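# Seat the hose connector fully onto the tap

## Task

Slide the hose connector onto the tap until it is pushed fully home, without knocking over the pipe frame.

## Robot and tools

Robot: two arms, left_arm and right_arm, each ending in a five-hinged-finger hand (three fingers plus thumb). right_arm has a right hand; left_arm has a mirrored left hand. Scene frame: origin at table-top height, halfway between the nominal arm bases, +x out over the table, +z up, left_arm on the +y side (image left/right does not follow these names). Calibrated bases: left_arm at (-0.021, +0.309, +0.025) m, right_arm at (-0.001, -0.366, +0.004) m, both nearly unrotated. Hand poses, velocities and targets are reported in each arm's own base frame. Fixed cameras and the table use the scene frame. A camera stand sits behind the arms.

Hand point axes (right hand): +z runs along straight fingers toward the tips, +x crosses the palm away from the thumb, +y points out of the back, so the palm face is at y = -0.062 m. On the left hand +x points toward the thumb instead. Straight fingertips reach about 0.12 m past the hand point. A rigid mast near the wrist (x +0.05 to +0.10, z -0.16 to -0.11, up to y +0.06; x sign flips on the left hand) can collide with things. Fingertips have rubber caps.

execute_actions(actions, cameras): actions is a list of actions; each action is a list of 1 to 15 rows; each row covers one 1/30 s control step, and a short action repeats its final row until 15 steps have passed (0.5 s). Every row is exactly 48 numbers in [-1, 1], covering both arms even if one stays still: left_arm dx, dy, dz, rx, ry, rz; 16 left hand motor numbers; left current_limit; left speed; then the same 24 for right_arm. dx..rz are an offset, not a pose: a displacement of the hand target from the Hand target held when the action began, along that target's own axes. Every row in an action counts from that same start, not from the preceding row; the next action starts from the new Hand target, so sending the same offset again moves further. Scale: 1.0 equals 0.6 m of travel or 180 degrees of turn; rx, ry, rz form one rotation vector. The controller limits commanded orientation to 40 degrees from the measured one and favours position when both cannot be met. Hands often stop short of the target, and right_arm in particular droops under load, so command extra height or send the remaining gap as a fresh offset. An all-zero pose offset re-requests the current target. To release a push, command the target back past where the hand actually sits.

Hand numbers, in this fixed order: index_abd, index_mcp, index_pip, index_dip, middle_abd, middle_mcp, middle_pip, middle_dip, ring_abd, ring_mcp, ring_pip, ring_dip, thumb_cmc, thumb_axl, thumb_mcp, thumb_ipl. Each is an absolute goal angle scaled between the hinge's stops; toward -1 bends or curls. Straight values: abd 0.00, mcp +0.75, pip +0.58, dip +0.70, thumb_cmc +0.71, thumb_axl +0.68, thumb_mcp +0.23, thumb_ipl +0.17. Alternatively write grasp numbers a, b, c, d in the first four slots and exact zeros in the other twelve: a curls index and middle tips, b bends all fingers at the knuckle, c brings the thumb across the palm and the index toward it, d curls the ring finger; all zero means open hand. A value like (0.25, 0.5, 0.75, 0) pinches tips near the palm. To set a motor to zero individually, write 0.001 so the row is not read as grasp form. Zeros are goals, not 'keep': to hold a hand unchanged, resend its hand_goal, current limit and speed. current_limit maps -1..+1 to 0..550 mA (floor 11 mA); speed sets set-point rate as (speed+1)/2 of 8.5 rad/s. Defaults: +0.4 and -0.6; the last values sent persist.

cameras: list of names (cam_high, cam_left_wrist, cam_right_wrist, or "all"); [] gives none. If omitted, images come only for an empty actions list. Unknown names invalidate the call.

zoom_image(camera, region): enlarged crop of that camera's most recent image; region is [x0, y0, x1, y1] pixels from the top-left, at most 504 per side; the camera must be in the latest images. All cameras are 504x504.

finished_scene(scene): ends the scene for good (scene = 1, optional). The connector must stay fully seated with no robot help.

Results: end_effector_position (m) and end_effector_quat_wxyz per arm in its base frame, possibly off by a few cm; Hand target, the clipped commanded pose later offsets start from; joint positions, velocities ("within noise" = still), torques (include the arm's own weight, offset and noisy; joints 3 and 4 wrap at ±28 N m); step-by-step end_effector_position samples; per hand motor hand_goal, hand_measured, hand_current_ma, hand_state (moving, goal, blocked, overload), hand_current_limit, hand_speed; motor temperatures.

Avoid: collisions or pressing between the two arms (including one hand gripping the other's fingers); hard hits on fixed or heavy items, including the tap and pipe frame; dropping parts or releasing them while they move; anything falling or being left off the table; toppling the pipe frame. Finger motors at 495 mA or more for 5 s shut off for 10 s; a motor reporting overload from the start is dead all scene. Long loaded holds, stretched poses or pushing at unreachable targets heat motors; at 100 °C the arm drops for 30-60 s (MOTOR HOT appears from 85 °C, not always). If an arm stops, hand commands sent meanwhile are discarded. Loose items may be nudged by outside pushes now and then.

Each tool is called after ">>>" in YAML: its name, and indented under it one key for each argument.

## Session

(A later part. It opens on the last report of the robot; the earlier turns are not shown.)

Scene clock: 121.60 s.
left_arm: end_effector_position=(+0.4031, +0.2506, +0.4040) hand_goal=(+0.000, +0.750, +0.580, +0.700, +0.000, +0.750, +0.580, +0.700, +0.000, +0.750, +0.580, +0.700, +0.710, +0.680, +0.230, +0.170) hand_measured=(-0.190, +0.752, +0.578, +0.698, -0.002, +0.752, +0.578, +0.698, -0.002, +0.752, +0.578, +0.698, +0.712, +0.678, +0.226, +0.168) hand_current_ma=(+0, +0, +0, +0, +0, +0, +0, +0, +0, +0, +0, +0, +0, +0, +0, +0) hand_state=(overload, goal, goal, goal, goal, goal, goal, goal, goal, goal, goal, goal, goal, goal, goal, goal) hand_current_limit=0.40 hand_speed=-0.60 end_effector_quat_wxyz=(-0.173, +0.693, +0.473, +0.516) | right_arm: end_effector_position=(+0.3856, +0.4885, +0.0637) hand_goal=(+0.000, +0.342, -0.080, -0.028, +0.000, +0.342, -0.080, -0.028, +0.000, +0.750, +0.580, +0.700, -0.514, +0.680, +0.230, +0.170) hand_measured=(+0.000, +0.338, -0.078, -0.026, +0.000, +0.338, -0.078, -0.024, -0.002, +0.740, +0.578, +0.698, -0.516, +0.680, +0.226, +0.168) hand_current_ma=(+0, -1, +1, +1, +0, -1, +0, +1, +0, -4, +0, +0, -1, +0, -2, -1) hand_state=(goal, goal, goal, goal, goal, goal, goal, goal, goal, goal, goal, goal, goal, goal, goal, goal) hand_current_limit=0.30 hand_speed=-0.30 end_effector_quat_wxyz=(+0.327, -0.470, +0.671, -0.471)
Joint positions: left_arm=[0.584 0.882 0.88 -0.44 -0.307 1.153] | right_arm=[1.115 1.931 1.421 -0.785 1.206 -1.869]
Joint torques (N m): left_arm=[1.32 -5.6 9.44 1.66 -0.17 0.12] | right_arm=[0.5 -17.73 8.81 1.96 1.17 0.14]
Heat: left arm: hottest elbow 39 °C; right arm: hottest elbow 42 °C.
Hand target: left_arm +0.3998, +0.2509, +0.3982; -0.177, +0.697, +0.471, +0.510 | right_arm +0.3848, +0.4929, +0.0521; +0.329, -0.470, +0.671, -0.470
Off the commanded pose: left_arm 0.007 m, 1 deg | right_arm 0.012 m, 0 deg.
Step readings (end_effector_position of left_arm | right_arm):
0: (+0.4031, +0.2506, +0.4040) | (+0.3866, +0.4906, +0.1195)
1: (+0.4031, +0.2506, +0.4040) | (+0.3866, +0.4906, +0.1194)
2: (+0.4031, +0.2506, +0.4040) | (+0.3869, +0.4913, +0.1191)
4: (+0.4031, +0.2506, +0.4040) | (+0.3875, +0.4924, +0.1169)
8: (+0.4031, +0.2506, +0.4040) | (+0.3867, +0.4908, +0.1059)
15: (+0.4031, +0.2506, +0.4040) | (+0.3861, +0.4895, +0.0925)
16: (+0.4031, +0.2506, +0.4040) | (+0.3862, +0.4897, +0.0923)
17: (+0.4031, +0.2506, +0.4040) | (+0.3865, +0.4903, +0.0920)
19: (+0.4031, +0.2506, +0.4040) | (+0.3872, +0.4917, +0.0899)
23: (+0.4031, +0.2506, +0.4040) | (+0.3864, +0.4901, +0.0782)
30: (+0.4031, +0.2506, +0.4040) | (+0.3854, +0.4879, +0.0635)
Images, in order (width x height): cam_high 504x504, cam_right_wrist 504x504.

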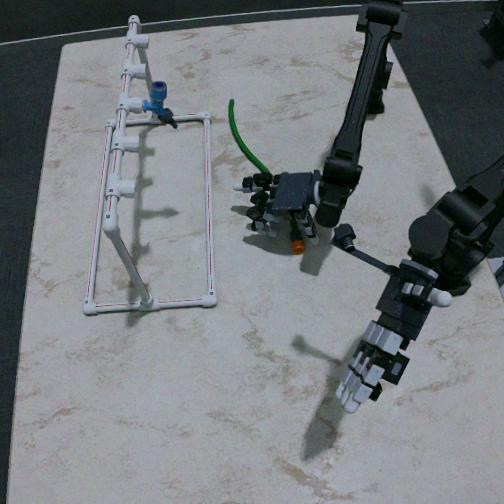

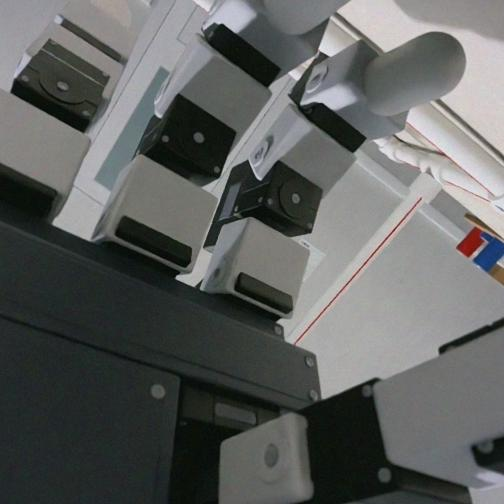

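>>> execute_actions:
  actions:
    - [[0,0,0,0,0,0,0,0,0,0,0,0,0,0,0,0,0,0,0,0,0,0,0.4,-0.6,0.0035,0.0227,-0.0017,0,0,0,0,0.342,-0.08,-0.029,0,0.342,-0.08,-0.029,0,0.75,0.58,0.7,-0.514,0.68,0.23,0.17,0.3,-0.3]]
    - [[0,0,0,0,0,0,0,0,0,0,0,0,0,0,0,0,0,0,0,0,0,0,0.4,-0.6,0,0,0,0,0,0,0,0.137,0.022,0.043,0,0.137,0.022,0.043,0,0.75,0.58,0.7,-0.514,0.68,0.18,0.1,0.3,-0.5]]
  cameras: ["cam_high", "cam_right_wrist"]

>>> zoom_image:
  camera: "cam_high"
  region: [240, 170, 350, 280]

Scene clock: 123.50 s.
left_arm: end_effector_position=(+0.4031, +0.2506, +0.4040) hand_goal=(+0.000, +0.750, +0.580, +0.700, +0.000, +0.750, +0.580, +0.700, +0.000, +0.750, +0.580, +0.700, +0.710, +0.680, +0.230, +0.170) hand_measured=(-0.190, +0.752, +0.578, +0.698, -0.002, +0.752, +0.578, +0.698, -0.002, +0.752, +0.578, +0.698, +0.712, +0.678, +0.226, +0.168) hand_current_ma=(+0, +0, +0, +0, +0, +0, +0, +0, +0, +0, +0, +0, +0, +0, +0, +0) hand_state=(overload, goal, goal, goal, goal, goal, goal, goal, goal, goal, goal, goal, goal, goal, goal, goal) hand_current_limit=0.40 hand_speed=-0.60 end_effector_quat_wxyz=(-0.173, +0.693, +0.473, +0.516) | right_arm: end_effector_position=(+0.3820, +0.4889, +0.0557) hand_goal=(+0.000, +0.138, +0.022, +0.044, +0.000, +0.138, +0.022, +0.044, +0.000, +0.750, +0.580, +0.700, -0.514, +0.680, +0.180, +0.100) hand_measured=(+0.000, +0.136, +0.020, +0.042, +0.000, +0.136, +0.020, +0.042, -0.002, +0.740, +0.578, +0.698, -0.516, +0.680, +0.180, +0.102) hand_current_ma=(+0, +0, +0, +0, +0, +0, +0, +0, +0, -4, +0, +0, -1, +0, +0, +0) hand_state=(goal, goal, goal, goal, goal, goal, goal, goal, goal, goal, goal, goal, goal, goal, goal, goal) hand_current_limit=0.30 hand_speed=-0.50 end_effector_quat_wxyz=(+0.329, -0.468, +0.672, -0.470)
Joint positions: left_arm=[0.584 0.882 0.88 -0.44 -0.307 1.153] | right_arm=[1.121 1.939 1.41 -0.779 1.209 -1.847]
Joint torques (N m): left_arm=[1.26 -5.6 9.43 1.65 -0.17 0.12] | right_arm=[0.67 -17.03 8.53 1.77 1.16 0.18]
Heat: left arm: hottest elbow 39 °C; right arm: hottest elbow 42 °C.
Hand target: left_arm +0.3998, +0.2509, +0.3982; -0.177, +0.697, +0.471, +0.510 | right_arm +0.3789, +0.4928, +0.0398; +0.329, -0.470, +0.671, -0.470
Off the commanded pose: left_arm 0.007 m, 1 deg | right_arm 0.017 m, 0 deg.
Step readings (end_effector_position of left_arm | right_arm):
0: (+0.4031, +0.2506, +0.4040) | (+0.3856, +0.4885, +0.0637)
1: (+0.4031, +0.2506, +0.4040) | (+0.3856, +0.4885, +0.0637)
2: (+0.4031, +0.2506, +0.4040) | (+0.3857, +0.4887, +0.0637)
4: (+0.4031, +0.2506, +0.4040) | (+0.3855, +0.4891, +0.0633)
8: (+0.4031, +0.2506, +0.4040) | (+0.3836, +0.4888, +0.0604)
15: (+0.4031, +0.2506, +0.4040) | (+0.3818, +0.4888, +0.0555)
16: (+0.4031, +0.2506, +0.4040) | (+0.3819, +0.4888, +0.0556)
17: (+0.4031, +0.2506, +0.4040) | (+0.3819, +0.4888, +0.0557)
19: (+0.4031, +0.2506, +0.4040) | (+0.3820, +0.4888, +0.0557)
23: (+0.4031, +0.2506, +0.4040) | (+0.3820, +0.4888, +0.0557)
30: (+0.4031, +0.2506, +0.4040) | (+0.3820, +0.4889, +0.0557)
Images, in order (width x height): cam_high 504x504, cam_right_wrist 504x504.

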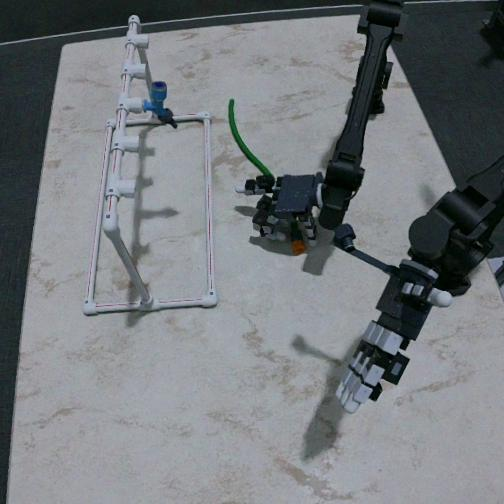

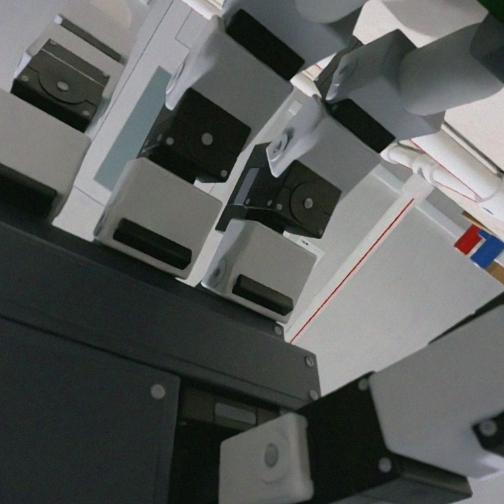

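Scaled by 4.582 from the camera's 504x504 image, which has a finer 720x720 frame.

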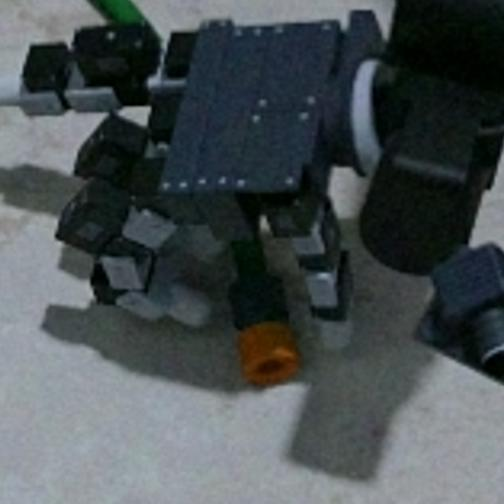

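>>> execute_actions:
  actions:
    - [[0,0,0,0,0,0,0,0,0,0,0,0,0,0,0,0,0,0,0,0,0,0,0.4,-0.6,0,0.0125,0.0046,0,0,0,0,0.137,0.022,0.043,0,0.137,0.022,0.043,0,0.75,0.58,0.7,-0.514,0.68,0.18,0.1,0.3,-0.5]]
    - [[0,0,0,0,0,0,0,0,0,0,0,0,0,0,0,0,0,0,0,0,0,0,0.4,-0.6,0,0,0,0,0,0,0,-0.03,0.01,0.1,0,0.03,0.01,0.1,0,0.75,0.58,0.7,-0.514,0.68,0.12,0.06,0.2,-0.7]]
    - [[0,0,0,0,0,0,0,0,0,0,0,0,0,0,0,0,0,0,0,0,0,0,0.4,-0.6,0,0,0,0,0,0,0,-0.1,0.0,0.08,0,0.0,0.01,0.1,0,0.75,0.58,0.7,-0.514,0.68,0.06,0.03,0.2,-0.7]]
  cameras: ["cam_high", "cam_right_wrist"]

>>> zoom_image:
  camera: "cam_high"
  region: [240, 170, 350, 280]

Scene clock: 126.00 s.
left_arm: end_effector_position=(+0.4031, +0.2506, +0.4040) hand_goal=(+0.000, +0.750, +0.580, +0.700, +0.000, +0.750, +0.580, +0.700, +0.000, +0.750, +0.580, +0.700, +0.710, +0.680, +0.230, +0.170) hand_measured=(-0.190, +0.752, +0.578, +0.698, -0.002, +0.752, +0.578, +0.698, -0.002, +0.752, +0.578, +0.698, +0.712, +0.678, +0.226, +0.168) hand_current_ma=(+0, +0, +0, +0, +0, +0, +0, +0, +0, +0, +0, +0, +0, +0, +0, +0) hand_state=(overload, goal, goal, goal, goal, goal, goal, goal, goal, goal, goal, goal, goal, goal, goal, goal) hand_current_limit=0.40 hand_speed=-0.60 end_effector_quat_wxyz=(-0.173, +0.693, +0.473, +0.516) | right_arm: end_effector_position=(+0.3823, +0.4892, +0.0477) hand_goal=(+0.000, -0.100, +0.000, +0.080, +0.000, +0.000, +0.010, +0.100, +0.000, +0.750, +0.580, +0.700, -0.514, +0.680, +0.060, +0.030) hand_measured=(+0.000, -0.018, +0.024, +0.096, +0.000, +0.028, +0.020, +0.104, -0.002, +0.740, +0.578, +0.698, -0.514, +0.680, +0.136, +0.064) hand_current_ma=(+0, +168, +18, +9, +0, +27, +4, +1, +0, -4, +0, +0, +0, +0, +201, +57) hand_state=(goal, blocked, blocked, goal, goal, blocked, goal, goal, goal, goal, goal, goal, goal, goal, blocked, blocked) hand_current_limit=0.20 hand_speed=-0.70 end_effector_quat_wxyz=(+0.329, -0.467, +0.673, -0.470)
Joint positions: left_arm=[0.584 0.882 0.88 -0.44 -0.307 1.153] | right_arm=[1.121 1.951 1.404 -0.763 1.209 -1.845]
Joint torques (N m): left_arm=[1.32 -5.6 9.43 1.66 -0.17 0.13] | right_arm=[0.73 -17.2 8.44 1.78 1.11 0.15]
Heat: left arm: hottest elbow 39 °C; right arm: hottest elbow 42 °C.
Hand target: left_arm +0.3998, +0.2509, +0.3982; -0.177, +0.697, +0.471, +0.510 | right_arm +0.3789, +0.4929, +0.0319; +0.329, -0.470, +0.671, -0.470
Off the commanded pose: left_arm 0.007 m, 1 deg | right_arm 0.017 m, 0 deg.
Step readings (end_effector_position of left_arm | right_arm):
0: (+0.4031, +0.2506, +0.4040) | (+0.3820, +0.4889, +0.0557)
1: (+0.4031, +0.2506, +0.4040) | (+0.3821, +0.4889, +0.0558)
2: (+0.4031, +0.2506, +0.4040) | (+0.3822, +0.4891, +0.0556)
4: (+0.4031, +0.2506, +0.4040) | (+0.3826, +0.4901, +0.0552)
8: (+0.4031, +0.2506, +0.4040) | (+0.3829, +0.4907, +0.0526)
15: (+0.4031, +0.2506, +0.4040) | (+0.3822, +0.4891, +0.0480)
16: (+0.4031, +0.2506, +0.4040) | (+0.3822, +0.4892, +0.0478)
17: (+0.4031, +0.2506, +0.4040) | (+0.3822, +0.4892, +0.0478)
19: (+0.4031, +0.2506, +0.4040) | (+0.3823, +0.4892, +0.0479)
23: (+0.4031, +0.2506, +0.4040) | (+0.3823, +0.4892, +0.0479)
30: (+0.4031, +0.2506, +0.4040) | (+0.3823, +0.4893, +0.0479)
31: (+0.4031, +0.2506, +0.4040) | (+0.3823, +0.4893, +0.0479)
32: (+0.4031, +0.2506, +0.4040) | (+0.3823, +0.4893, +0.0479)
34: (+0.4031, +0.2506, +0.4040) | (+0.3823, +0.4892, +0.0477)
38: (+0.4031, +0.2506, +0.4040) | (+0.3823, +0.4892, +0.0477)
45: (+0.4031, +0.2506, +0.4040) | (+0.3823, +0.4892, +0.0477)
Images, in order (width x height): cam_high 504x504, cam_right_wrist 504x504.

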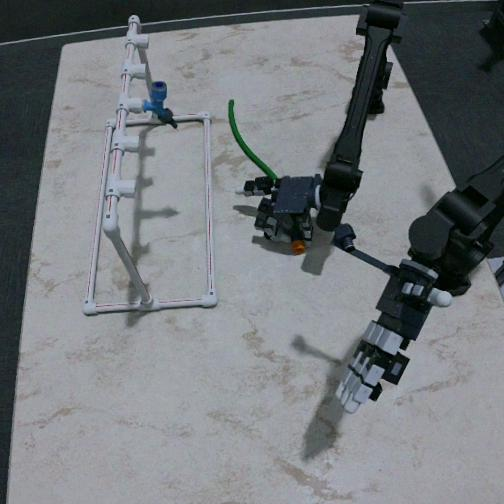

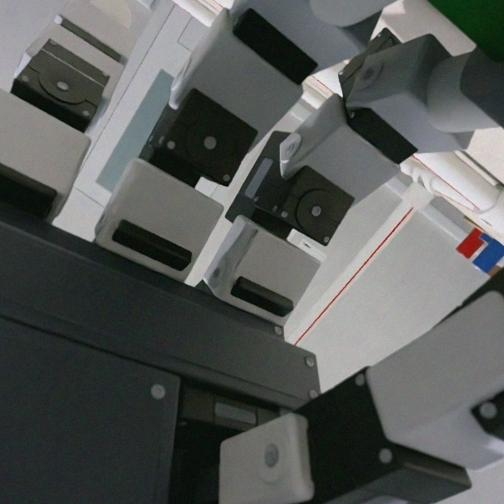

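Scaled by 4.582 from the camera's 504x504 image, which has a finer 720x720 frame.

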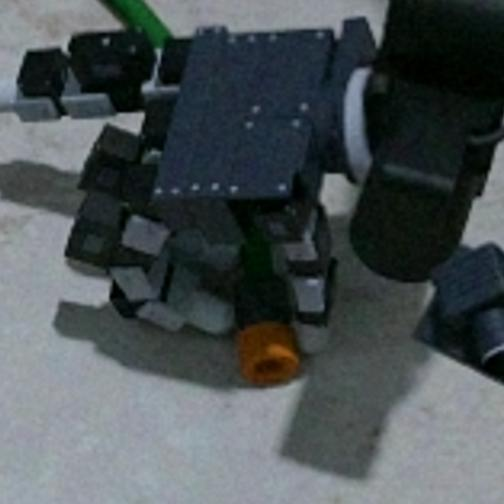

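>>> execute_actions:
  actions:
    - [[0,0,0,0,0,0,0,0,0,0,0,0,0,0,0,0,0,0,0,0,0,0,0.4,-0.6,0,0,0,0,0,0,0,-0.3,-0.05,0.02,0,-0.03,0.0,0.09,0,0.75,0.58,0.7,-0.514,0.68,-0.1,-0.02,0.65,-0.7]]
  cameras: ["cam_high"]

>>> zoom_image:
  camera: "cam_high"
  region: [240, 170, 350, 280]

Scene clock: 127.33 s.
left_arm: end_effector_position=(+0.4031, +0.2506, +0.4040) hand_goal=(+0.000, +0.750, +0.580, +0.700, +0.000, +0.750, +0.580, +0.700, +0.000, +0.750, +0.580, +0.700, +0.710, +0.680, +0.230, +0.170) hand_measured=(-0.190, +0.752, +0.578, +0.698, -0.002, +0.752, +0.578, +0.698, -0.002, +0.752, +0.578, +0.698, +0.712, +0.678, +0.226, +0.168) hand_current_ma=(+0, +0, +0, +0, +0, +0, +0, +0, +0, +0, +0, +0, +0, +0, +0, +0) hand_state=(overload, goal, goal, goal, goal, goal, goal, goal, goal, goal, goal, goal, goal, goal, goal, goal) hand_current_limit=0.40 hand_speed=-0.60 end_effector_quat_wxyz=(-0.173, +0.693, +0.473, +0.516) | right_arm: end_effector_position=(+0.3823, +0.4892, +0.0474) hand_goal=(+0.000, -0.300, -0.050, +0.020, +0.000, -0.030, +0.000, +0.090, +0.000, +0.750, +0.580, +0.700, -0.514, +0.680, -0.100, -0.020) hand_measured=(+0.004, -0.032, +0.024, +0.052, +0.000, -0.004, +0.018, +0.102, -0.002, +0.740, +0.578, +0.698, -0.528, +0.680, +0.132, +0.044) hand_current_ma=(+1, +454, +123, +30, +0, +25, +11, +6, +0, -4, +0, +0, -8, +0, +454, +161) hand_state=(goal, blocked, blocked, blocked, goal, blocked, goal, goal, goal, goal, goal, goal, goal, goal, blocked, blocked) hand_current_limit=0.65 hand_speed=-0.70 end_effector_quat_wxyz=(+0.329, -0.467, +0.673, -0.470)
Joint positions: left_arm=[0.584 0.882 0.88 -0.44 -0.307 1.153] | right_arm=[1.121 1.951 1.404 -0.763 1.209 -1.845]
Joint torques (N m): left_arm=[1.32 -5.6 9.43 1.65 -0.17 0.12] | right_arm=[0.73 -17.2 8.43 1.83 1.11 0.16]
Heat: left arm: hottest elbow 39 °C; right arm: hottest elbow 41 °C.
Hand target: left_arm +0.3998, +0.2509, +0.3982; -0.177, +0.697, +0.471, +0.510 | right_arm +0.3789, +0.4928, +0.0318; +0.329, -0.470, +0.671, -0.470
Off the commanded pose: left_arm 0.007 m, 1 deg | right_arm 0.016 m, 0 deg.
Step readings (end_effector_position of left_arm | right_arm):
0: (+0.4031, +0.2506, +0.4040) | (+0.3823, +0.4892, +0.0477)
1: (+0.4031, +0.2506, +0.4040) | (+0.3823, +0.4892, +0.0477)
2: (+0.4031, +0.2506, +0.4040) | (+0.3823, +0.4892, +0.0477)
4: (+0.4031, +0.2506, +0.4040) | (+0.3823, +0.4892, +0.0474)
8: (+0.4031, +0.2506, +0.4040) | (+0.3823, +0.4892, +0.0474)
15: (+0.4031, +0.2506, +0.4040) | (+0.3823, +0.4892, +0.0474)
Images, in order (width x height): cam_high 504x504.

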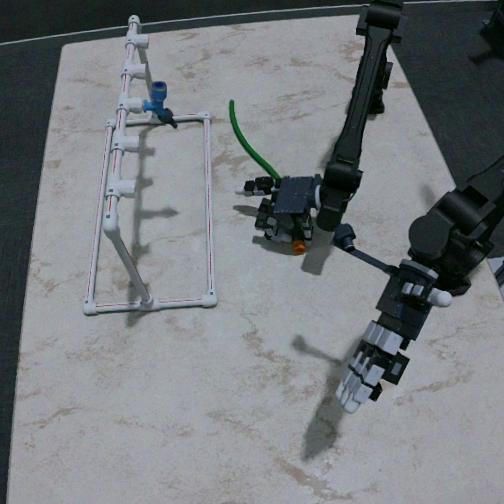

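Scaled by 4.582 from the camera's 504x504 image, which has a finer 720x720 frame.

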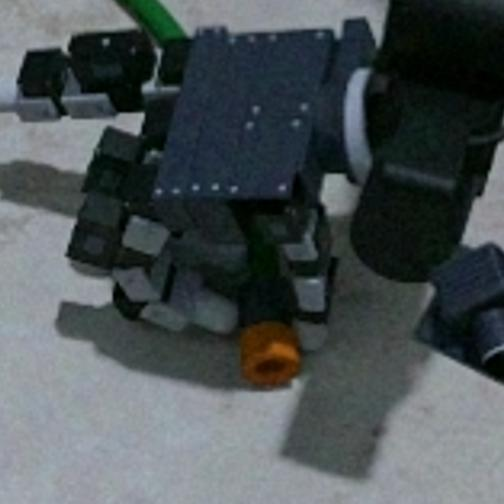

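>>> execute_actions:
  actions:
    - [[0,0,0,0,0,0,0,0,0,0,0,0,0,0,0,0,0,0,0,0,0,0,0.4,-0.6,0,-0.047,-0.0171,0,0,0,0,-0.3,-0.05,0.02,0,-0.03,0.0,0.09,0,0.75,0.58,0.7,-0.514,0.68,-0.1,-0.02,0.65,-0.7]]
    - [[0,0,0,0,0,0,0,0,0,0,0,0,0,0,0,0,0,0,0,0,0,0,0.4,-0.6,0,-0.047,-0.0171,0,0,0,0,-0.3,-0.05,0.02,0,-0.03,0.0,0.09,0,0.75,0.58,0.7,-0.514,0.68,-0.1,-0.02,0.65,-0.7]]
    - [[0,0,0,0,0,0,0,0,0,0,0,0,0,0,0,0,0,0,0,0,0,0,0.4,-0.6,0,-0.047,-0.0171,0,0,0,0,-0.3,-0.05,0.02,0,-0.03,0.0,0.09,0,0.75,0.58,0.7,-0.514,0.68,-0.1,-0.02,0.65,-0.7]]
  cameras: ["cam_high", "cam_right_wrist"]

>>> zoom_image:
  camera: "cam_high"
  region: [240, 150, 350, 260]

Scene clock: 129.93 s.
left_arm: end_effector_position=(+0.4031, +0.2506, +0.4040) hand_goal=(+0.000, +0.750, +0.580, +0.700, +0.000, +0.750, +0.580, +0.700, +0.000, +0.750, +0.580, +0.700, +0.710, +0.680, +0.230, +0.170) hand_measured=(-0.190, +0.752, +0.578, +0.698, -0.002, +0.752, +0.578, +0.698, -0.002, +0.752, +0.578, +0.698, +0.712, +0.678, +0.226, +0.168) hand_current_ma=(+0, +0, +0, +0, +0, +0, +0, +0, +0, +0, +0, +0, +0, +0, +0, +0) hand_state=(overload, goal, goal, goal, goal, goal, goal, goal, goal, goal, goal, goal, goal, goal, goal, goal) hand_current_limit=0.40 hand_speed=-0.60 end_effector_quat_wxyz=(-0.173, +0.693, +0.473, +0.516) | right_arm: end_effector_position=(+0.3744, +0.4741, +0.0939) hand_goal=(+0.000, -0.300, -0.050, +0.020, +0.000, -0.030, +0.000, +0.090, +0.000, +0.750, +0.580, +0.700, -0.514, +0.680, -0.100, -0.020) hand_measured=(+0.010, -0.032, +0.024, +0.046, +0.000, -0.028, +0.004, +0.094, -0.002, +0.740, +0.578, +0.698, -0.532, +0.680, +0.132, +0.044) hand_current_ma=(+3, +454, +123, +22, +0, +0, +1, +1, +0, -4, +0, +0, -12, +0, +454, +161) hand_state=(goal, blocked, blocked, blocked, goal, goal, goal, goal, goal, goal, goal, goal, goal, goal, blocked, blocked) hand_current_limit=0.65 hand_speed=-0.70 end_effector_quat_wxyz=(+0.307, -0.483, +0.664, -0.482)
Joint positions: left_arm=[0.584 0.882 0.88 -0.44 -0.307 1.153] | right_arm=[1.122 1.881 1.441 -0.933 1.209 -1.844]
Joint torques (N m): left_arm=[1.32 -5.6 9.44 1.66 -0.17 0.12] | right_arm=[0.32 -20.48 13.37 0.57 1.1 0.09]
Heat: left arm: hottest elbow 39 °C; right arm: hottest elbow 41 °C.
Hand target: left_arm +0.3998, +0.2509, +0.3982; -0.177, +0.697, +0.471, +0.510 | right_arm +0.3788, +0.4929, +0.1217; +0.329, -0.470, +0.671, -0.470
Off the commanded pose: left_arm 0.007 m, 1 deg | right_arm 0.034 m, 3 deg.
Step readings (end_effector_position of left_arm | right_arm):
0: (+0.4031, +0.2506, +0.4040) | (+0.3823, +0.4892, +0.0474)
1: (+0.4031, +0.2506, +0.4040) | (+0.3823, +0.4892, +0.0474)
2: (+0.4031, +0.2506, +0.4040) | (+0.3823, +0.4892, +0.0474)
4: (+0.4031, +0.2506, +0.4040) | (+0.3817, +0.4881, +0.0471)
8: (+0.4031, +0.2506, +0.4040) | (+0.3801, +0.4848, +0.0462)
15: (+0.4031, +0.2506, +0.4040) | (+0.3790, +0.4830, +0.0457)
16: (+0.4031, +0.2506, +0.4040) | (+0.3789, +0.4828, +0.0457)
17: (+0.4031, +0.2506, +0.4040) | (+0.3785, +0.4820, +0.0459)
19: (+0.4031, +0.2506, +0.4040) | (+0.3770, +0.4788, +0.0475)
23: (+0.4031, +0.2506, +0.4040) | (+0.3752, +0.4751, +0.0547)
30: (+0.4031, +0.2506, +0.4040) | (+0.3743, +0.4732, +0.0627)
31: (+0.4031, +0.2506, +0.4040) | (+0.3741, +0.4728, +0.0627)
32: (+0.4031, +0.2506, +0.4040) | (+0.3737, +0.4721, +0.0628)
34: (+0.4031, +0.2506, +0.4040) | (+0.3728, +0.4707, +0.0654)
38: (+0.4031, +0.2506, +0.4040) | (+0.3727, +0.4705, +0.0774)
45: (+0.4031, +0.2506, +0.4040) | (+0.3747, +0.4747, +0.0938)
Images, in order (width x height): cam_high 504x504, cam_right_wrist 504x504.

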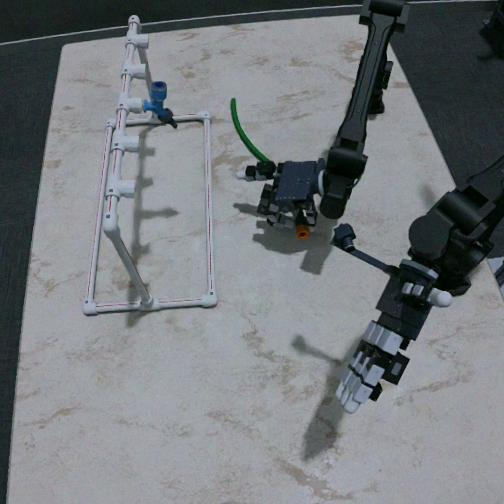

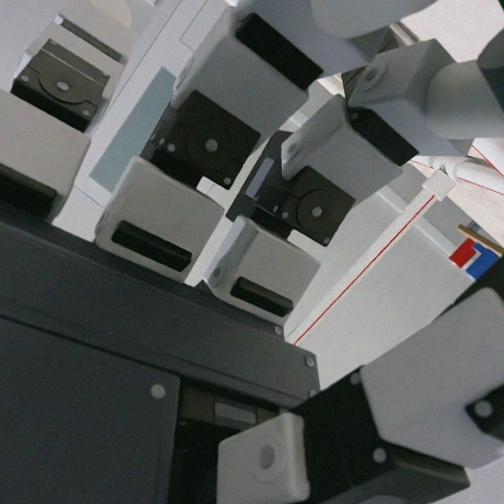

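Scaled by 4.582 from the camera's 504x504 image, which has a finer 720x720 frame.

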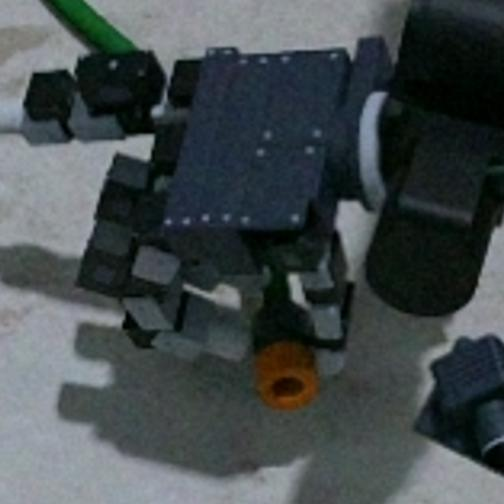

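>>> execute_actions:
  actions:
    - [[0,0,0,0,0,0,0,0,0,0,0,0,0,0,0,0,0,0,0,0,0,0,0.4,-0.6,0.0313,-0.0665,-0.0122,0,0,0,0,-0.3,-0.05,0.02,0,-0.03,0.0,0.09,0,0.75,0.58,0.7,-0.514,0.68,-0.1,-0.02,0.65,-0.7]]
    - [[0,0,0,0,0,0,0,0,0,0,0,0,0,0,0,0,0,0,0,0,0,0,0.4,-0.6,0.0313,-0.0665,-0.0122,0,0,0,0,-0.3,-0.05,0.02,0,-0.03,0.0,0.09,0,0.75,0.58,0.7,-0.514,0.68,-0.1,-0.02,0.65,-0.7]]
    - [[0,0,0,0,0,0,0,0,0,0,0,0,0,0,0,0,0,0,0,0,0,0,0.4,-0.6,0.0313,-0.0665,-0.0122,0,0,0,0,-0.3,-0.05,0.02,0,-0.03,0.0,0.09,0,0.75,0.58,0.7,-0.514,0.68,-0.1,-0.02,0.65,-0.7]]
    - [[0,0,0,0,0,0,0,0,0,0,0,0,0,0,0,0,0,0,0,0,0,0,0.4,-0.6,0.0313,-0.0665,-0.0122,0,0,0,0,-0.3,-0.05,0.02,0,-0.03,0.0,0.09,0,0.75,0.58,0.7,-0.514,0.68,-0.1,-0.02,0.65,-0.7]]
  cameras: ["cam_high", "cam_right_wrist"]

>>> zoom_image:
  camera: "cam_high"
  region: [240, 90, 350, 200]

Scene clock: 133.03 s.
left_arm: end_effector_position=(+0.4031, +0.2506, +0.4040) hand_goal=(+0.000, +0.750, +0.580, +0.700, +0.000, +0.750, +0.580, +0.700, +0.000, +0.750, +0.580, +0.700, +0.710, +0.680, +0.230, +0.170) hand_measured=(-0.190, +0.752, +0.578, +0.698, -0.002, +0.752, +0.578, +0.698, -0.002, +0.752, +0.578, +0.698, +0.712, +0.678, +0.226, +0.168) hand_current_ma=(+0, +0, +0, +0, +0, +0, +0, +0, +0, +0, +0, +0, +0, +0, +0, +0) hand_state=(overload, goal, goal, goal, goal, goal, goal, goal, goal, goal, goal, goal, goal, goal, goal, goal) hand_current_limit=0.40 hand_speed=-0.60 end_effector_quat_wxyz=(-0.173, +0.693, +0.473, +0.516) | right_arm: end_effector_position=(+0.3721, +0.4069, +0.2539) hand_goal=(+0.000, -0.300, -0.050, +0.020, +0.000, -0.030, +0.000, +0.090, +0.000, +0.750, +0.580, +0.700, -0.514, +0.680, -0.100, -0.020) hand_measured=(+0.012, -0.032, +0.024, +0.046, +0.000, -0.030, +0.004, +0.094, -0.002, +0.740, +0.578, +0.698, -0.534, +0.680, +0.132, +0.044) hand_current_ma=(+4, +454, +123, +22, +0, +0, +1, +1, +0, -4, +0, +0, -14, +0, +454, +161) hand_state=(goal, blocked, blocked, blocked, goal, goal, goal, goal, goal, goal, goal, goal, goal, goal, blocked, blocked) hand_current_limit=0.65 hand_speed=-0.70 end_effector_quat_wxyz=(+0.316, -0.478, +0.667, -0.476)
Joint positions: left_arm=[0.584 0.882 0.88 -0.44 -0.307 1.153] | right_arm=[1.067 1.577 1.46 -1.09 1.19 -1.995]
Joint torques (N m): left_arm=[1.32 -5.54 9.43 1.65 -0.16 0.12] | right_arm=[0.21 -16.38 14.86 0.7 1 -0.08]
Heat: left arm: hottest elbow 39 °C; right arm: hottest elbow 42 °C.
Hand target: left_arm +0.3998, +0.2509, +0.3982; -0.177, +0.697, +0.471, +0.510 | right_arm +0.3787, +0.4129, +0.2818; +0.329, -0.469, +0.671, -0.470
Off the commanded pose: left_arm 0.007 m, 1 deg | right_arm 0.029 m, 2 deg.
Step readings (end_effector_position of left_arm | right_arm):
0: (+0.4031, +0.2506, +0.4040) | (+0.3744, +0.4739, +0.0938)
1: (+0.4031, +0.2506, +0.4040) | (+0.3743, +0.4738, +0.0938)
2: (+0.4031, +0.2506, +0.4040) | (+0.3742, +0.4734, +0.0946)
4: (+0.4031, +0.2506, +0.4040) | (+0.3731, +0.4720, +0.0989)
8: (+0.4031, +0.2506, +0.4040) | (+0.3719, +0.4697, +0.1203)
15: (+0.4031, +0.2506, +0.4040) | (+0.3709, +0.4675, +0.1435)
16: (+0.4031, +0.2506, +0.4040) | (+0.3709, +0.4671, +0.1435)
17: (+0.4031, +0.2506, +0.4040) | (+0.3711, +0.4657, +0.1433)
19: (+0.4031, +0.2506, +0.4040) | (+0.3705, +0.4623, +0.1455)
23: (+0.4031, +0.2506, +0.4040) | (+0.3712, +0.4554, +0.1610)
30: (+0.4031, +0.2506, +0.4040) | (+0.3720, +0.4497, +0.1822)
31: (+0.4031, +0.2506, +0.4040) | (+0.3719, +0.4494, +0.1822)
32: (+0.4031, +0.2506, +0.4040) | (+0.3720, +0.4479, +0.1818)
34: (+0.4031, +0.2506, +0.4040) | (+0.3719, +0.4432, +0.1833)
38: (+0.4031, +0.2506, +0.4040) | (+0.3714, +0.4353, +0.1979)
45: (+0.4031, +0.2506, +0.4040) | (+0.3711, +0.4282, +0.2177)
46: (+0.4031, +0.2506, +0.4040) | (+0.3711, +0.4278, +0.2176)
47: (+0.4031, +0.2506, +0.4040) | (+0.3711, +0.4265, +0.2171)
49: (+0.4031, +0.2506, +0.4040) | (+0.3703, +0.4220, +0.2181)
53: (+0.4031, +0.2506, +0.4040) | (+0.3697, +0.4127, +0.2308)
60: (+0.4031, +0.2506, +0.4040) | (+0.3717, +0.4077, +0.2536)
Images, in order (width x height): cam_high 504x504, cam_right_wrist 504x504.

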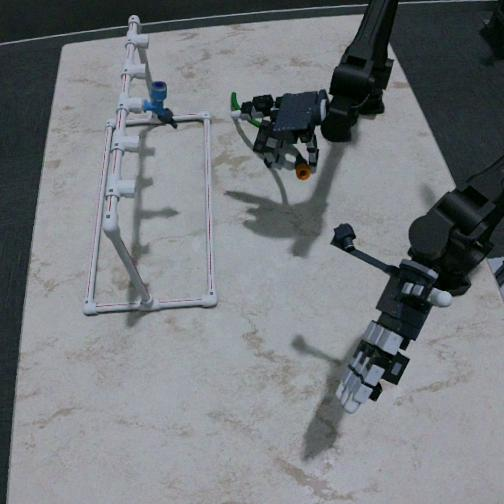

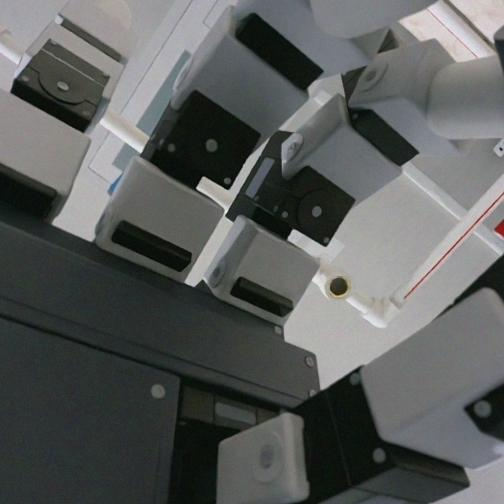

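Scaled by 4.582 from the camera's 504x504 image, which has a finer 720x720 frame.

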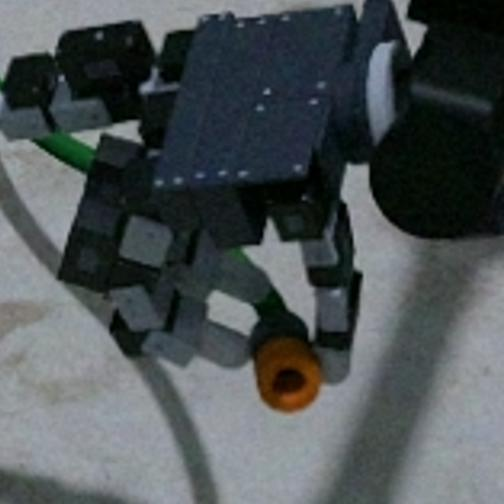

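>>> execute_actions:
  actions:
    - [[0,0,0,0,0,0,0,0,0,0,0,0,0,0,0,0,0,0,0,0,0,0,0.4,-0.6,0.0157,-0.049,-0.0118,-0.0484,-0.0142,0.1065,0,-0.3,-0.05,0.02,0,-0.03,0.0,0.09,0,0.75,0.58,0.7,-0.514,0.68,-0.1,-0.02,0.65,-0.7]]
    - [[0,0,0,0,0,0,0,0,0,0,0,0,0,0,0,0,0,0,0,0,0,0,0.4,-0.6,-0.0015,-0.0488,-0.0197,-0.0484,-0.0142,0.1065,0,-0.3,-0.05,0.02,0,-0.03,0.0,0.09,0,0.75,0.58,0.7,-0.514,0.68,-0.1,-0.02,0.65,-0.7]]
  cameras: ["cam_high", "cam_right_wrist"]

>>> zoom_image:
  camera: "cam_high"
  region: [220, 70, 340, 190]

Scene clock: 135.53 s.
left_arm: end_effector_position=(+0.4031, +0.2506, +0.4040) hand_goal=(+0.000, +0.750, +0.580, +0.700, +0.000, +0.750, +0.580, +0.700, +0.000, +0.750, +0.580, +0.700, +0.710, +0.680, +0.230, +0.170) hand_measured=(-0.190, +0.752, +0.578, +0.698, -0.002, +0.752, +0.578, +0.698, -0.002, +0.752, +0.578, +0.698, +0.712, +0.678, +0.226, +0.168) hand_current_ma=(+0, +0, +0, +0, +0, +0, +0, +0, +0, +0, +0, +0, +0, +0, +0, +0) hand_state=(overload, goal, goal, goal, goal, goal, goal, goal, goal, goal, goal, goal, goal, goal, goal, goal) hand_current_limit=0.40 hand_speed=-0.60 end_effector_quat_wxyz=(-0.173, +0.693, +0.473, +0.516) | right_arm: end_effector_position=(+0.3760, +0.3876, +0.3334) hand_goal=(+0.000, -0.300, -0.050, +0.020, +0.000, -0.030, +0.000, +0.090, +0.000, +0.750, +0.580, +0.700, -0.514, +0.680, -0.100, -0.020) hand_measured=(+0.012, -0.032, +0.024, +0.046, -0.002, -0.026, -0.004, +0.082, -0.002, +0.740, +0.578, +0.698, -0.546, +0.676, +0.132, +0.044) hand_current_ma=(+4, +454, +123, +22, +0, +1, -1, -2, +0, -4, +0, +0, -32, -1, +454, +161) hand_state=(goal, blocked, blocked, blocked, goal, goal, goal, goal, goal, goal, goal, goal, blocked, goal, blocked, blocked) hand_current_limit=0.65 hand_speed=-0.70 end_effector_quat_wxyz=(+0.406, -0.306, +0.831, -0.226)
Joint positions: left_arm=[0.584 0.882 0.88 -0.44 -0.307 1.153] | right_arm=[0.926 1.323 1.375 -1.025 0.812 -1.613]
Joint torques (N m): left_arm=[1.32 -5.54 9.43 1.66 -0.16 0.12] | right_arm=[0.09 -12.28 11.04 2.93 0.42 0.51]
Heat: left arm: hottest elbow 39 °C; right arm: hottest elbow 42 °C.
Hand target: left_arm +0.3998, +0.2509, +0.3982; -0.177, +0.697, +0.471, +0.510 | right_arm +0.3786, +0.3929, +0.3416; +0.419, -0.288, +0.835, -0.210
Off the commanded pose: left_arm 0.007 m, 1 deg | right_arm 0.010 m, 3 deg.
Step readings (end_effector_position of left_arm | right_arm):
0: (+0.4031, +0.2506, +0.4040) | (+0.3721, +0.4068, +0.2538)
1: (+0.4031, +0.2506, +0.4040) | (+0.3714, +0.4075, +0.2531)
2: (+0.4031, +0.2506, +0.4040) | (+0.3696, +0.4096, +0.2518)
4: (+0.4031, +0.2506, +0.4040) | (+0.3667, +0.4133, +0.2532)
8: (+0.4031, +0.2506, +0.4040) | (+0.3694, +0.4052, +0.2809)
15: (+0.4031, +0.2506, +0.4040) | (+0.3753, +0.3931, +0.3125)
16: (+0.4031, +0.2506, +0.4040) | (+0.3743, +0.3948, +0.3113)
17: (+0.4031, +0.2506, +0.4040) | (+0.3721, +0.3985, +0.3090)
19: (+0.4031, +0.2506, +0.4040) | (+0.3685, +0.4032, +0.3048)
23: (+0.4031, +0.2506, +0.4040) | (+0.3682, +0.3949, +0.3096)
30: (+0.4031, +0.2506, +0.4040) | (+0.3756, +0.3864, +0.3339)
Images, in order (width x height): cam_high 504x504, cam_right_wrist 504x504.

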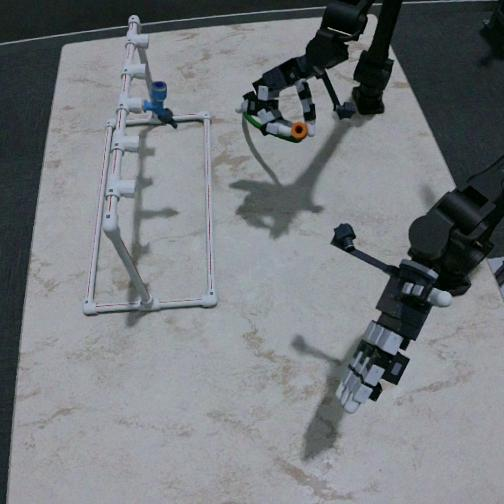

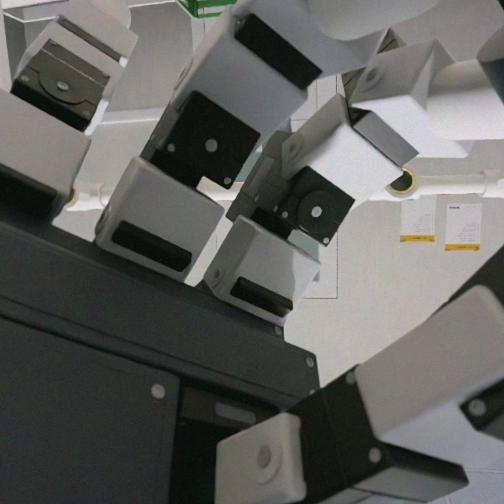

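Scaled by 4.200 from the camera's 504x504 image, which has a finer 720x720 frame.

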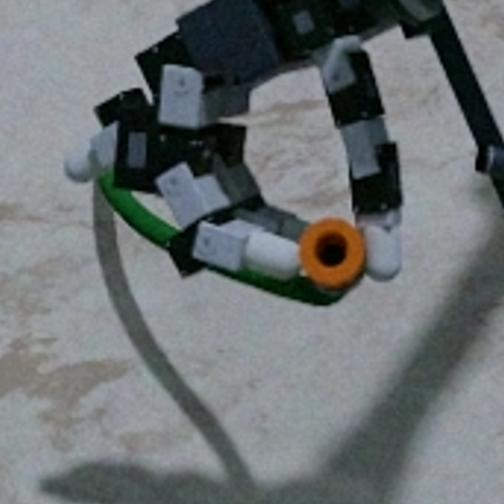

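>>> execute_actions:
  actions:
    - [[0,0,0,0,0,0,0,0,0,0,0,0,0,0,0,0,0,0,0,0,0,0,0.4,-0.6,-0.0178,-0.042,-0.0262,-0.0484,-0.0142,0.1065,0,-0.3,-0.05,0.02,0,-0.03,0.0,0.09,0,0.75,0.58,0.7,-0.514,0.68,-0.1,-0.02,0.65,-0.7]]
  cameras: ["cam_high", "cam_right_wrist"]

>>> zoom_image:
  camera: "cam_high"
  region: [220, 60, 340, 180]

Scene clock: 137.90 s.
left_arm: end_effector_position=(+0.4031, +0.2506, +0.4040) hand_goal=(+0.000, +0.750, +0.580, +0.700, +0.000, +0.750, +0.580, +0.700, +0.000, +0.750, +0.580, +0.700, +0.710, +0.680, +0.230, +0.170) hand_measured=(-0.190, +0.752, +0.578, +0.698, -0.002, +0.752, +0.578, +0.698, -0.002, +0.752, +0.578, +0.698, +0.712, +0.678, +0.226, +0.168) hand_current_ma=(+0, +0, +0, +0, +0, +0, +0, +0, +0, +0, +0, +0, +0, +0, +0, +0) hand_state=(overload, goal, goal, goal, goal, goal, goal, goal, goal, goal, goal, goal, goal, goal, goal, goal) hand_current_limit=0.40 hand_speed=-0.60 end_effector_quat_wxyz=(-0.173, +0.693, +0.473, +0.516) | right_arm: end_effector_position=(+0.3756, +0.3808, +0.3682) hand_goal=(+0.000, -0.300, -0.050, +0.020, +0.000, -0.030, +0.000, +0.090, +0.000, +0.750, +0.580, +0.700, -0.514, +0.680, -0.100, -0.020) hand_measured=(+0.004, -0.160, -0.020, +0.030, -0.004, -0.024, -0.002, +0.088, -0.002, +0.742, +0.578, +0.698, -0.534, +0.676, +0.040, +0.004) hand_current_ma=(+0, +411, +28, +5, -1, +2, +0, +0, +0, -3, +0, +0, -13, -1, +454, +30) hand_state=(goal, blocked, blocked, goal, goal, goal, goal, goal, goal, goal, goal, goal, goal, goal, blocked, blocked) hand_current_limit=0.65 hand_speed=-0.70 end_effector_quat_wxyz=(+0.437, -0.190, +0.876, -0.076)
Joint positions: left_arm=[0.584 0.882 0.88 -0.44 -0.307 1.153] | right_arm=[0.861 1.205 1.281 -0.916 0.621 -1.382]
Joint torques (N m): left_arm=[1.26 -5.6 9.43 1.68 -0.17 0.12] | right_arm=[-0.09 -10.17 11 3.19 0.31 0.39]
Heat: left arm: hottest elbow 39 °C; right arm: hottest elbow 42 °C.
Hand target: left_arm +0.3998, +0.2509, +0.3982; -0.177, +0.697, +0.471, +0.510 | right_arm +0.3784, +0.3829, +0.3718; +0.444, -0.180, +0.875, -0.067
Off the commanded pose: left_arm 0.007 m, 1 deg | right_arm 0.005 m, 2 deg.
Step readings (end_effector_position of left_arm | right_arm):
0: (+0.4031, +0.2506, +0.4040) | (+0.3760, +0.3876, +0.3334)
1: (+0.4031, +0.2506, +0.4040) | (+0.3753, +0.3888, +0.3331)
2: (+0.4031, +0.2506, +0.4040) | (+0.3735, +0.3919, +0.3325)
4: (+0.4031, +0.2506, +0.4040) | (+0.3703, +0.3942, +0.3315)
8: (+0.4031, +0.2506, +0.4040) | (+0.3681, +0.3848, +0.3389)
15: (+0.4031, +0.2506, +0.4040) | (+0.3743, +0.3803, +0.3676)
Images, in order (width x height): cam_high 504x504, cam_right_wrist 504x504.

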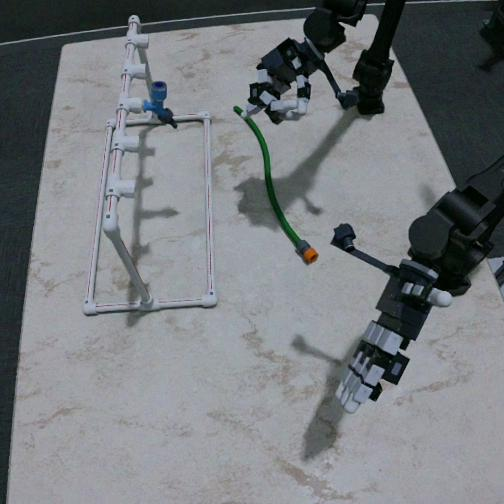

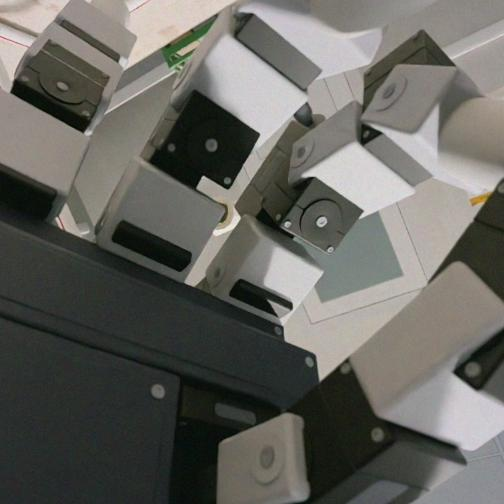

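Scaled by 4.200 from the camera's 504x504 image, which has a finer 720x720 frame.

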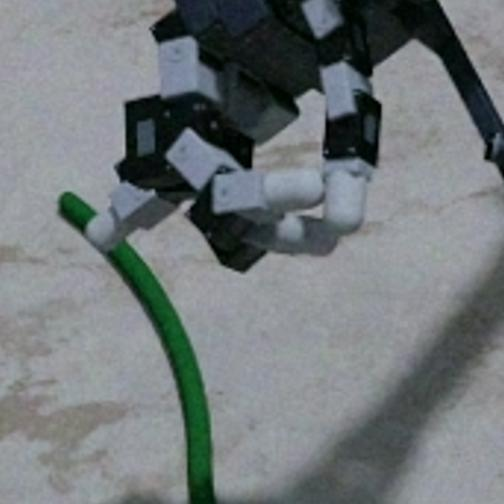

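>>> zoom_image:
  camera: "cam_high"
  region: [220, 90, 340, 280]

>>> zoom_image:
  camera: "cam_high"
  region: [270, 215, 340, 285]

Scaled by 2.653 from the camera's 504x504 image, which has a finer 720x720 frame.

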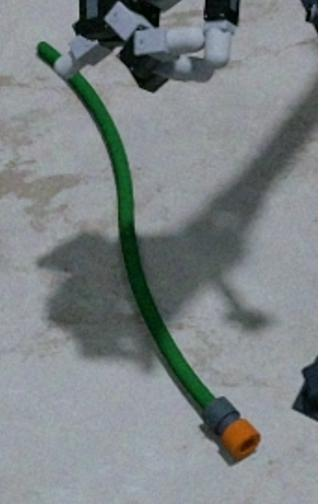

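Scaled by 7.200 from the camera's 504x504 image, which has a finer 720x720 frame.

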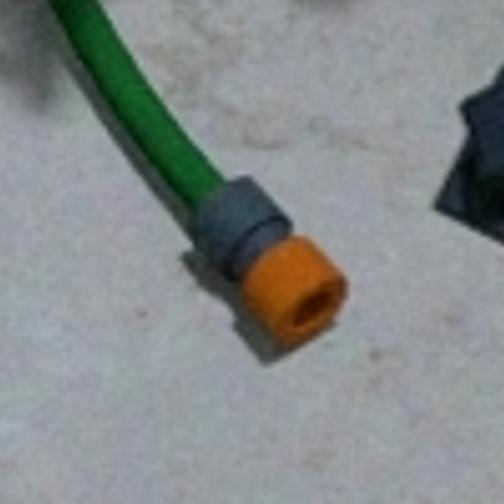

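>>> execute_actions:
  actions:
    - [[0,0,0,0,0,0,0,0,0,0,0,0,0,0,0,0,0,0,0,0,0,0,0.4,-0.6,0.0325,0.0628,0.0358,0.0467,0.0113,-0.1087,0,0.411,-0.007,0.043,0,0.411,-0.007,0.043,0,0.75,0.58,0.7,-0.514,0.68,0.393,0.17,0.3,-0.3]]
    - [[0,0,0,0,0,0,0,0,0,0,0,0,0,0,0,0,0,0,0,0,0,0,0.4,-0.6,0.0077,0.0743,0.0263,0.0467,0.0113,-0.1087,0,0.411,-0.007,0.043,0,0.411,-0.007,0.043,0,0.75,0.58,0.7,-0.514,0.68,0.393,0.17,0.3,-0.3]]
    - [[0,0,0,0,0,0,0,0,0,0,0,0,0,0,0,0,0,0,0,0,0,0,0.4,-0.6,-0.0188,0.0753,0.015,0.0467,0.0113,-0.1087,0,0.411,-0.007,0.043,0,0.411,-0.007,0.043,0,0.75,0.58,0.7,-0.514,0.68,0.393,0.17,0.3,-0.3]]
    - [[0,0,0,0,0,0,0,0,0,0,0,0,0,0,0,0,0,0,0,0,0,0,0.4,-0.6,-0.0435,0.0658,0.0033,0,0,0,0,0.411,-0.007,0.043,0,0.411,-0.007,0.043,0,0.75,0.58,0.7,-0.514,0.68,0.393,0.17,0.3,-0.3]]
    - [[0,0,0,0,0,0,0,0,0,0,0,0,0,0,0,0,0,0,0,0,0,0,0.4,-0.6,-0.0435,0.0658,0.0033,0,0,0,0,0.411,-0.007,0.043,0,0.411,-0.007,0.043,0,0.75,0.58,0.7,-0.514,0.68,0.393,0.17,0.3,-0.3]]
  cameras: ["cam_high", "cam_right_wrist"]

>>> zoom_image:
  camera: "cam_high"
  region: [240, 150, 360, 270]

Scene clock: 158.40 s.
left_arm: end_effector_position=(+0.4031, +0.2506, +0.4040) hand_goal=(+0.000, +0.750, +0.580, +0.700, +0.000, +0.750, +0.580, +0.700, +0.000, +0.750, +0.580, +0.700, +0.710, +0.680, +0.230, +0.170) hand_measured=(-0.190, +0.752, +0.578, +0.698, -0.002, +0.752, +0.578, +0.698, -0.002, +0.752, +0.578, +0.698, +0.712, +0.678, +0.226, +0.168) hand_current_ma=(+0, +0, +0, +0, +0, +0, +0, +0, +0, +0, +0, +0, +0, +0, +0, +0) hand_state=(overload, goal, goal, goal, goal, goal, goal, goal, goal, goal, goal, goal, goal, goal, goal, goal) hand_current_limit=0.40 hand_speed=-0.60 end_effector_quat_wxyz=(-0.173, +0.693, +0.473, +0.516) | right_arm: end_effector_position=(+0.3589, +0.5092, +0.1697) hand_goal=(+0.000, +0.412, -0.006, +0.044, +0.000, +0.412, -0.006, +0.044, +0.000, +0.750, +0.580, +0.700, -0.514, +0.680, +0.394, +0.170) hand_measured=(+0.000, +0.408, -0.004, +0.042, -0.004, +0.406, -0.004, +0.048, -0.002, +0.740, +0.578, +0.698, -0.516, +0.678, +0.386, +0.166) hand_current_ma=(+0, -1, +0, +0, +0, -2, +0, +1, +0, -4, +0, +0, +0, +0, -4, -1) hand_state=(goal, goal, goal, goal, goal, goal, goal, goal, goal, goal, goal, goal, goal, goal, goal, goal) hand_current_limit=0.30 hand_speed=-0.30 end_effector_quat_wxyz=(+0.325, -0.492, +0.656, -0.472)
Joint positions: left_arm=[0.584 0.882 0.88 -0.44 -0.307 1.153] | right_arm=[1.17 1.856 1.612 -1.121 1.212 -1.83]
Joint torques (N m): left_arm=[1.32 -5.6 9.43 1.66 -0.17 0.12] | right_arm=[0.26 -17.9 14.15 0.55 1.2 0.13]
Heat: left arm: hottest elbow 39 °C; right arm: hottest elbow 41 °C.
Hand target: left_arm +0.3998, +0.2509, +0.3982; -0.177, +0.697, +0.471, +0.510 | right_arm +0.3636, +0.5249, +0.1822; +0.337, -0.482, +0.662, -0.465
Off the commanded pose: left_arm 0.007 m, 1 deg | right_arm 0.021 m, 2 deg.
Step readings (end_effector_position of left_arm | right_arm):
0: (+0.4031, +0.2506, +0.4040) | (+0.3757, +0.3808, +0.3683)
1: (+0.4031, +0.2506, +0.4040) | (+0.3764, +0.3799, +0.3684)
2: (+0.4031, +0.2506, +0.4040) | (+0.3783, +0.3777, +0.3673)
4: (+0.4031, +0.2506, +0.4040) | (+0.3802, +0.3763, +0.3610)
8: (+0.4031, +0.2506, +0.4040) | (+0.3745, +0.3922, +0.3320)
15: (+0.4031, +0.2506, +0.4040) | (+0.3680, +0.4017, +0.2982)
16: (+0.4031, +0.2506, +0.4040) | (+0.3687, +0.4002, +0.2988)
17: (+0.4031, +0.2506, +0.4040) | (+0.3706, +0.3978, +0.3005)
19: (+0.4031, +0.2506, +0.4040) | (+0.3760, +0.3993, +0.3062)
23: (+0.4031, +0.2506, +0.4040) | (+0.3749, +0.4224, +0.3020)
30: (+0.4031, +0.2506, +0.4040) | (+0.3638, +0.4317, +0.2713)
31: (+0.4031, +0.2506, +0.4040) | (+0.3645, +0.4300, +0.2705)
32: (+0.4031, +0.2506, +0.4040) | (+0.3669, +0.4272, +0.2716)
34: (+0.4031, +0.2506, +0.4040) | (+0.3734, +0.4290, +0.2759)
38: (+0.4031, +0.2506, +0.4040) | (+0.3739, +0.4507, +0.2664)
45: (+0.4031, +0.2506, +0.4040) | (+0.3606, +0.4595, +0.2343)
46: (+0.4031, +0.2506, +0.4040) | (+0.3606, +0.4588, +0.2338)
47: (+0.4031, +0.2506, +0.4040) | (+0.3612, +0.4590, +0.2341)
49: (+0.4031, +0.2506, +0.4040) | (+0.3626, +0.4634, +0.2344)
53: (+0.4031, +0.2506, +0.4040) | (+0.3644, +0.4730, +0.2244)
60: (+0.4031, +0.2506, +0.4040) | (+0.3629, +0.4785, +0.2046)
61: (+0.4031, +0.2506, +0.4040) | (+0.3621, +0.4794, +0.2042)
62: (+0.4031, +0.2506, +0.4040) | (+0.3617, +0.4808, +0.2043)
64: (+0.4031, +0.2506, +0.4040) | (+0.3606, +0.4883, +0.2030)
68: (+0.4031, +0.2506, +0.4040) | (+0.3610, +0.5005, +0.1891)
75: (+0.4031, +0.2506, +0.4040) | (+0.3579, +0.5063, +0.1659)
Images, in order (width x height): cam_high 504x504, cam_right_wrist 504x504.

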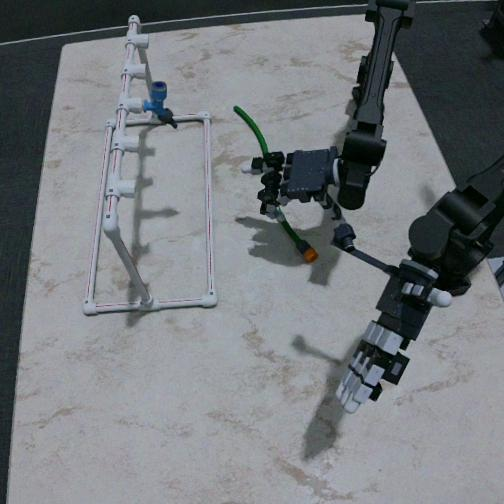

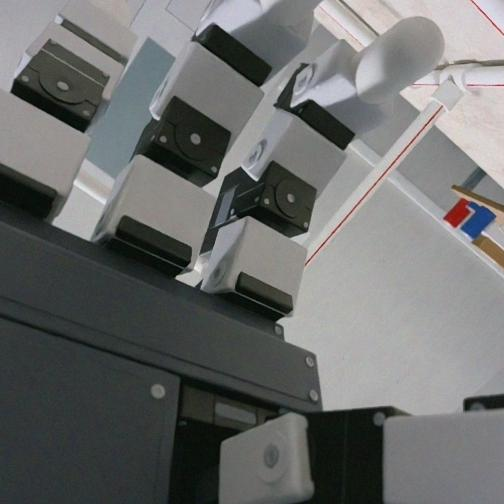

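Scaled by 4.200 from the camera's 504x504 image, which has a finer 720x720 frame.

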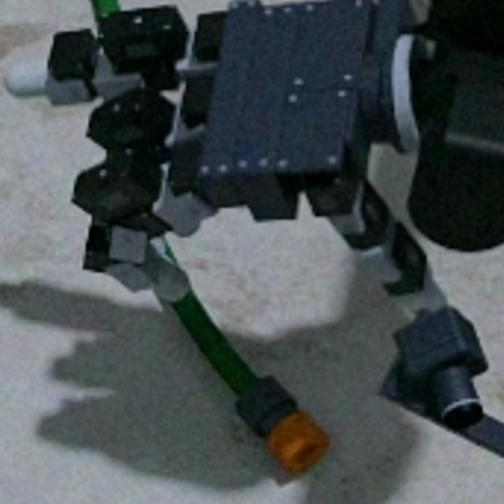

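>>> execute_actions:
  actions:
    - [[0,0,0,0,0,0,0,0,0,0,0,0,0,0,0,0,0,0,0,0,0,0,0.4,-0.6,-0.0063,0.0633,0.0208,0,0,0,0,0.411,-0.007,0.043,0,0.411,-0.007,0.043,0,0.75,0.58,0.7,-0.514,0.68,0.393,0.17,0.3,-0.3]]
    - [[0,0,0,0,0,0,0,0,0,0,0,0,0,0,0,0,0,0,0,0,0,0,0.4,-0.6,-0.0063,0.0633,0.0208,0,0,0,0,0.411,-0.007,0.043,0,0.411,-0.007,0.043,0,0.75,0.58,0.7,-0.514,0.68,0.393,0.17,0.3,-0.3]]
  cameras: ["cam_high"]

>>> zoom_image:
  camera: "cam_high"
  region: [250, 170, 360, 280]

Scene clock: 160.70 s.
left_arm: end_effector_position=(+0.4031, +0.2506, +0.4040) hand_goal=(+0.000, +0.750, +0.580, +0.700, +0.000, +0.750, +0.580, +0.700, +0.000, +0.750, +0.580, +0.700, +0.710, +0.680, +0.230, +0.170) hand_measured=(-0.190, +0.752, +0.578, +0.698, -0.002, +0.752, +0.578, +0.698, -0.002, +0.752, +0.578, +0.698, +0.712, +0.678, +0.226, +0.168) hand_current_ma=(+0, +0, +0, +0, +0, +0, +0, +0, +0, +0, +0, +0, +0, +0, +0, +0) hand_state=(overload, goal, goal, goal, goal, goal, goal, goal, goal, goal, goal, goal, goal, goal, goal, goal) hand_current_limit=0.40 hand_speed=-0.60 end_effector_quat_wxyz=(-0.173, +0.693, +0.473, +0.516) | right_arm: end_effector_position=(+0.3656, +0.5255, +0.1116) hand_goal=(+0.000, +0.412, -0.006, +0.044, +0.000, +0.412, -0.006, +0.044, +0.000, +0.750, +0.580, +0.700, -0.514, +0.680, +0.394, +0.170) hand_measured=(+0.000, +0.408, -0.004, +0.042, -0.004, +0.406, -0.004, +0.048, -0.002, +0.740, +0.578, +0.698, -0.516, +0.678, +0.386, +0.166) hand_current_ma=(+0, -1, +0, +0, +0, -2, +0, +1, +0, -4, +0, +0, +0, +0, -4, -1) hand_state=(goal, goal, goal, goal, goal, goal, goal, goal, goal, goal, goal, goal, goal, goal, goal, goal) hand_current_limit=0.30 hand_speed=-0.30 end_effector_quat_wxyz=(+0.333, -0.482, +0.662, -0.467)
Joint positions: left_arm=[0.584 0.882 0.88 -0.44 -0.307 1.153] | right_arm=[1.171 1.939 1.576 -0.996 1.214 -1.805]
Joint torques (N m): left_arm=[1.26 -5.6 9.44 1.66 -0.17 0.12] | right_arm=[0.73 -17.38 9.73 1.68 1.16 0.14]
Heat: left arm: hottest elbow 39 °C; right arm: hottest elbow 41 °C.
Hand target: left_arm +0.3998, +0.2509, +0.3982; -0.177, +0.697, +0.471, +0.510 | right_arm +0.3635, +0.5328, +0.1023; +0.337, -0.482, +0.662, -0.465
Off the commanded pose: left_arm 0.007 m, 1 deg | right_arm 0.012 m, 1 deg.
Step readings (end_effector_position of left_arm | right_arm):
0: (+0.4031, +0.2506, +0.4040) | (+0.3589, +0.5092, +0.1697)
1: (+0.4031, +0.2506, +0.4040) | (+0.3589, +0.5092, +0.1697)
2: (+0.4031, +0.2506, +0.4040) | (+0.3590, +0.5094, +0.1697)
4: (+0.4031, +0.2506, +0.4040) | (+0.3600, +0.5116, +0.1691)
8: (+0.4031, +0.2506, +0.4040) | (+0.3625, +0.5173, +0.1631)
15: (+0.4031, +0.2506, +0.4040) | (+0.3636, +0.5200, +0.1529)
16: (+0.4031, +0.2506, +0.4040) | (+0.3637, +0.5203, +0.1527)
17: (+0.4031, +0.2506, +0.4040) | (+0.3642, +0.5213, +0.1521)
19: (+0.4031, +0.2506, +0.4040) | (+0.3656, +0.5241, +0.1497)
23: (+0.4031, +0.2506, +0.4040) | (+0.3657, +0.5256, +0.1331)
30: (+0.4031, +0.2506, +0.4040) | (+0.3653, +0.5248, +0.1117)
Images, in order (width x height): cam_high 504x504.

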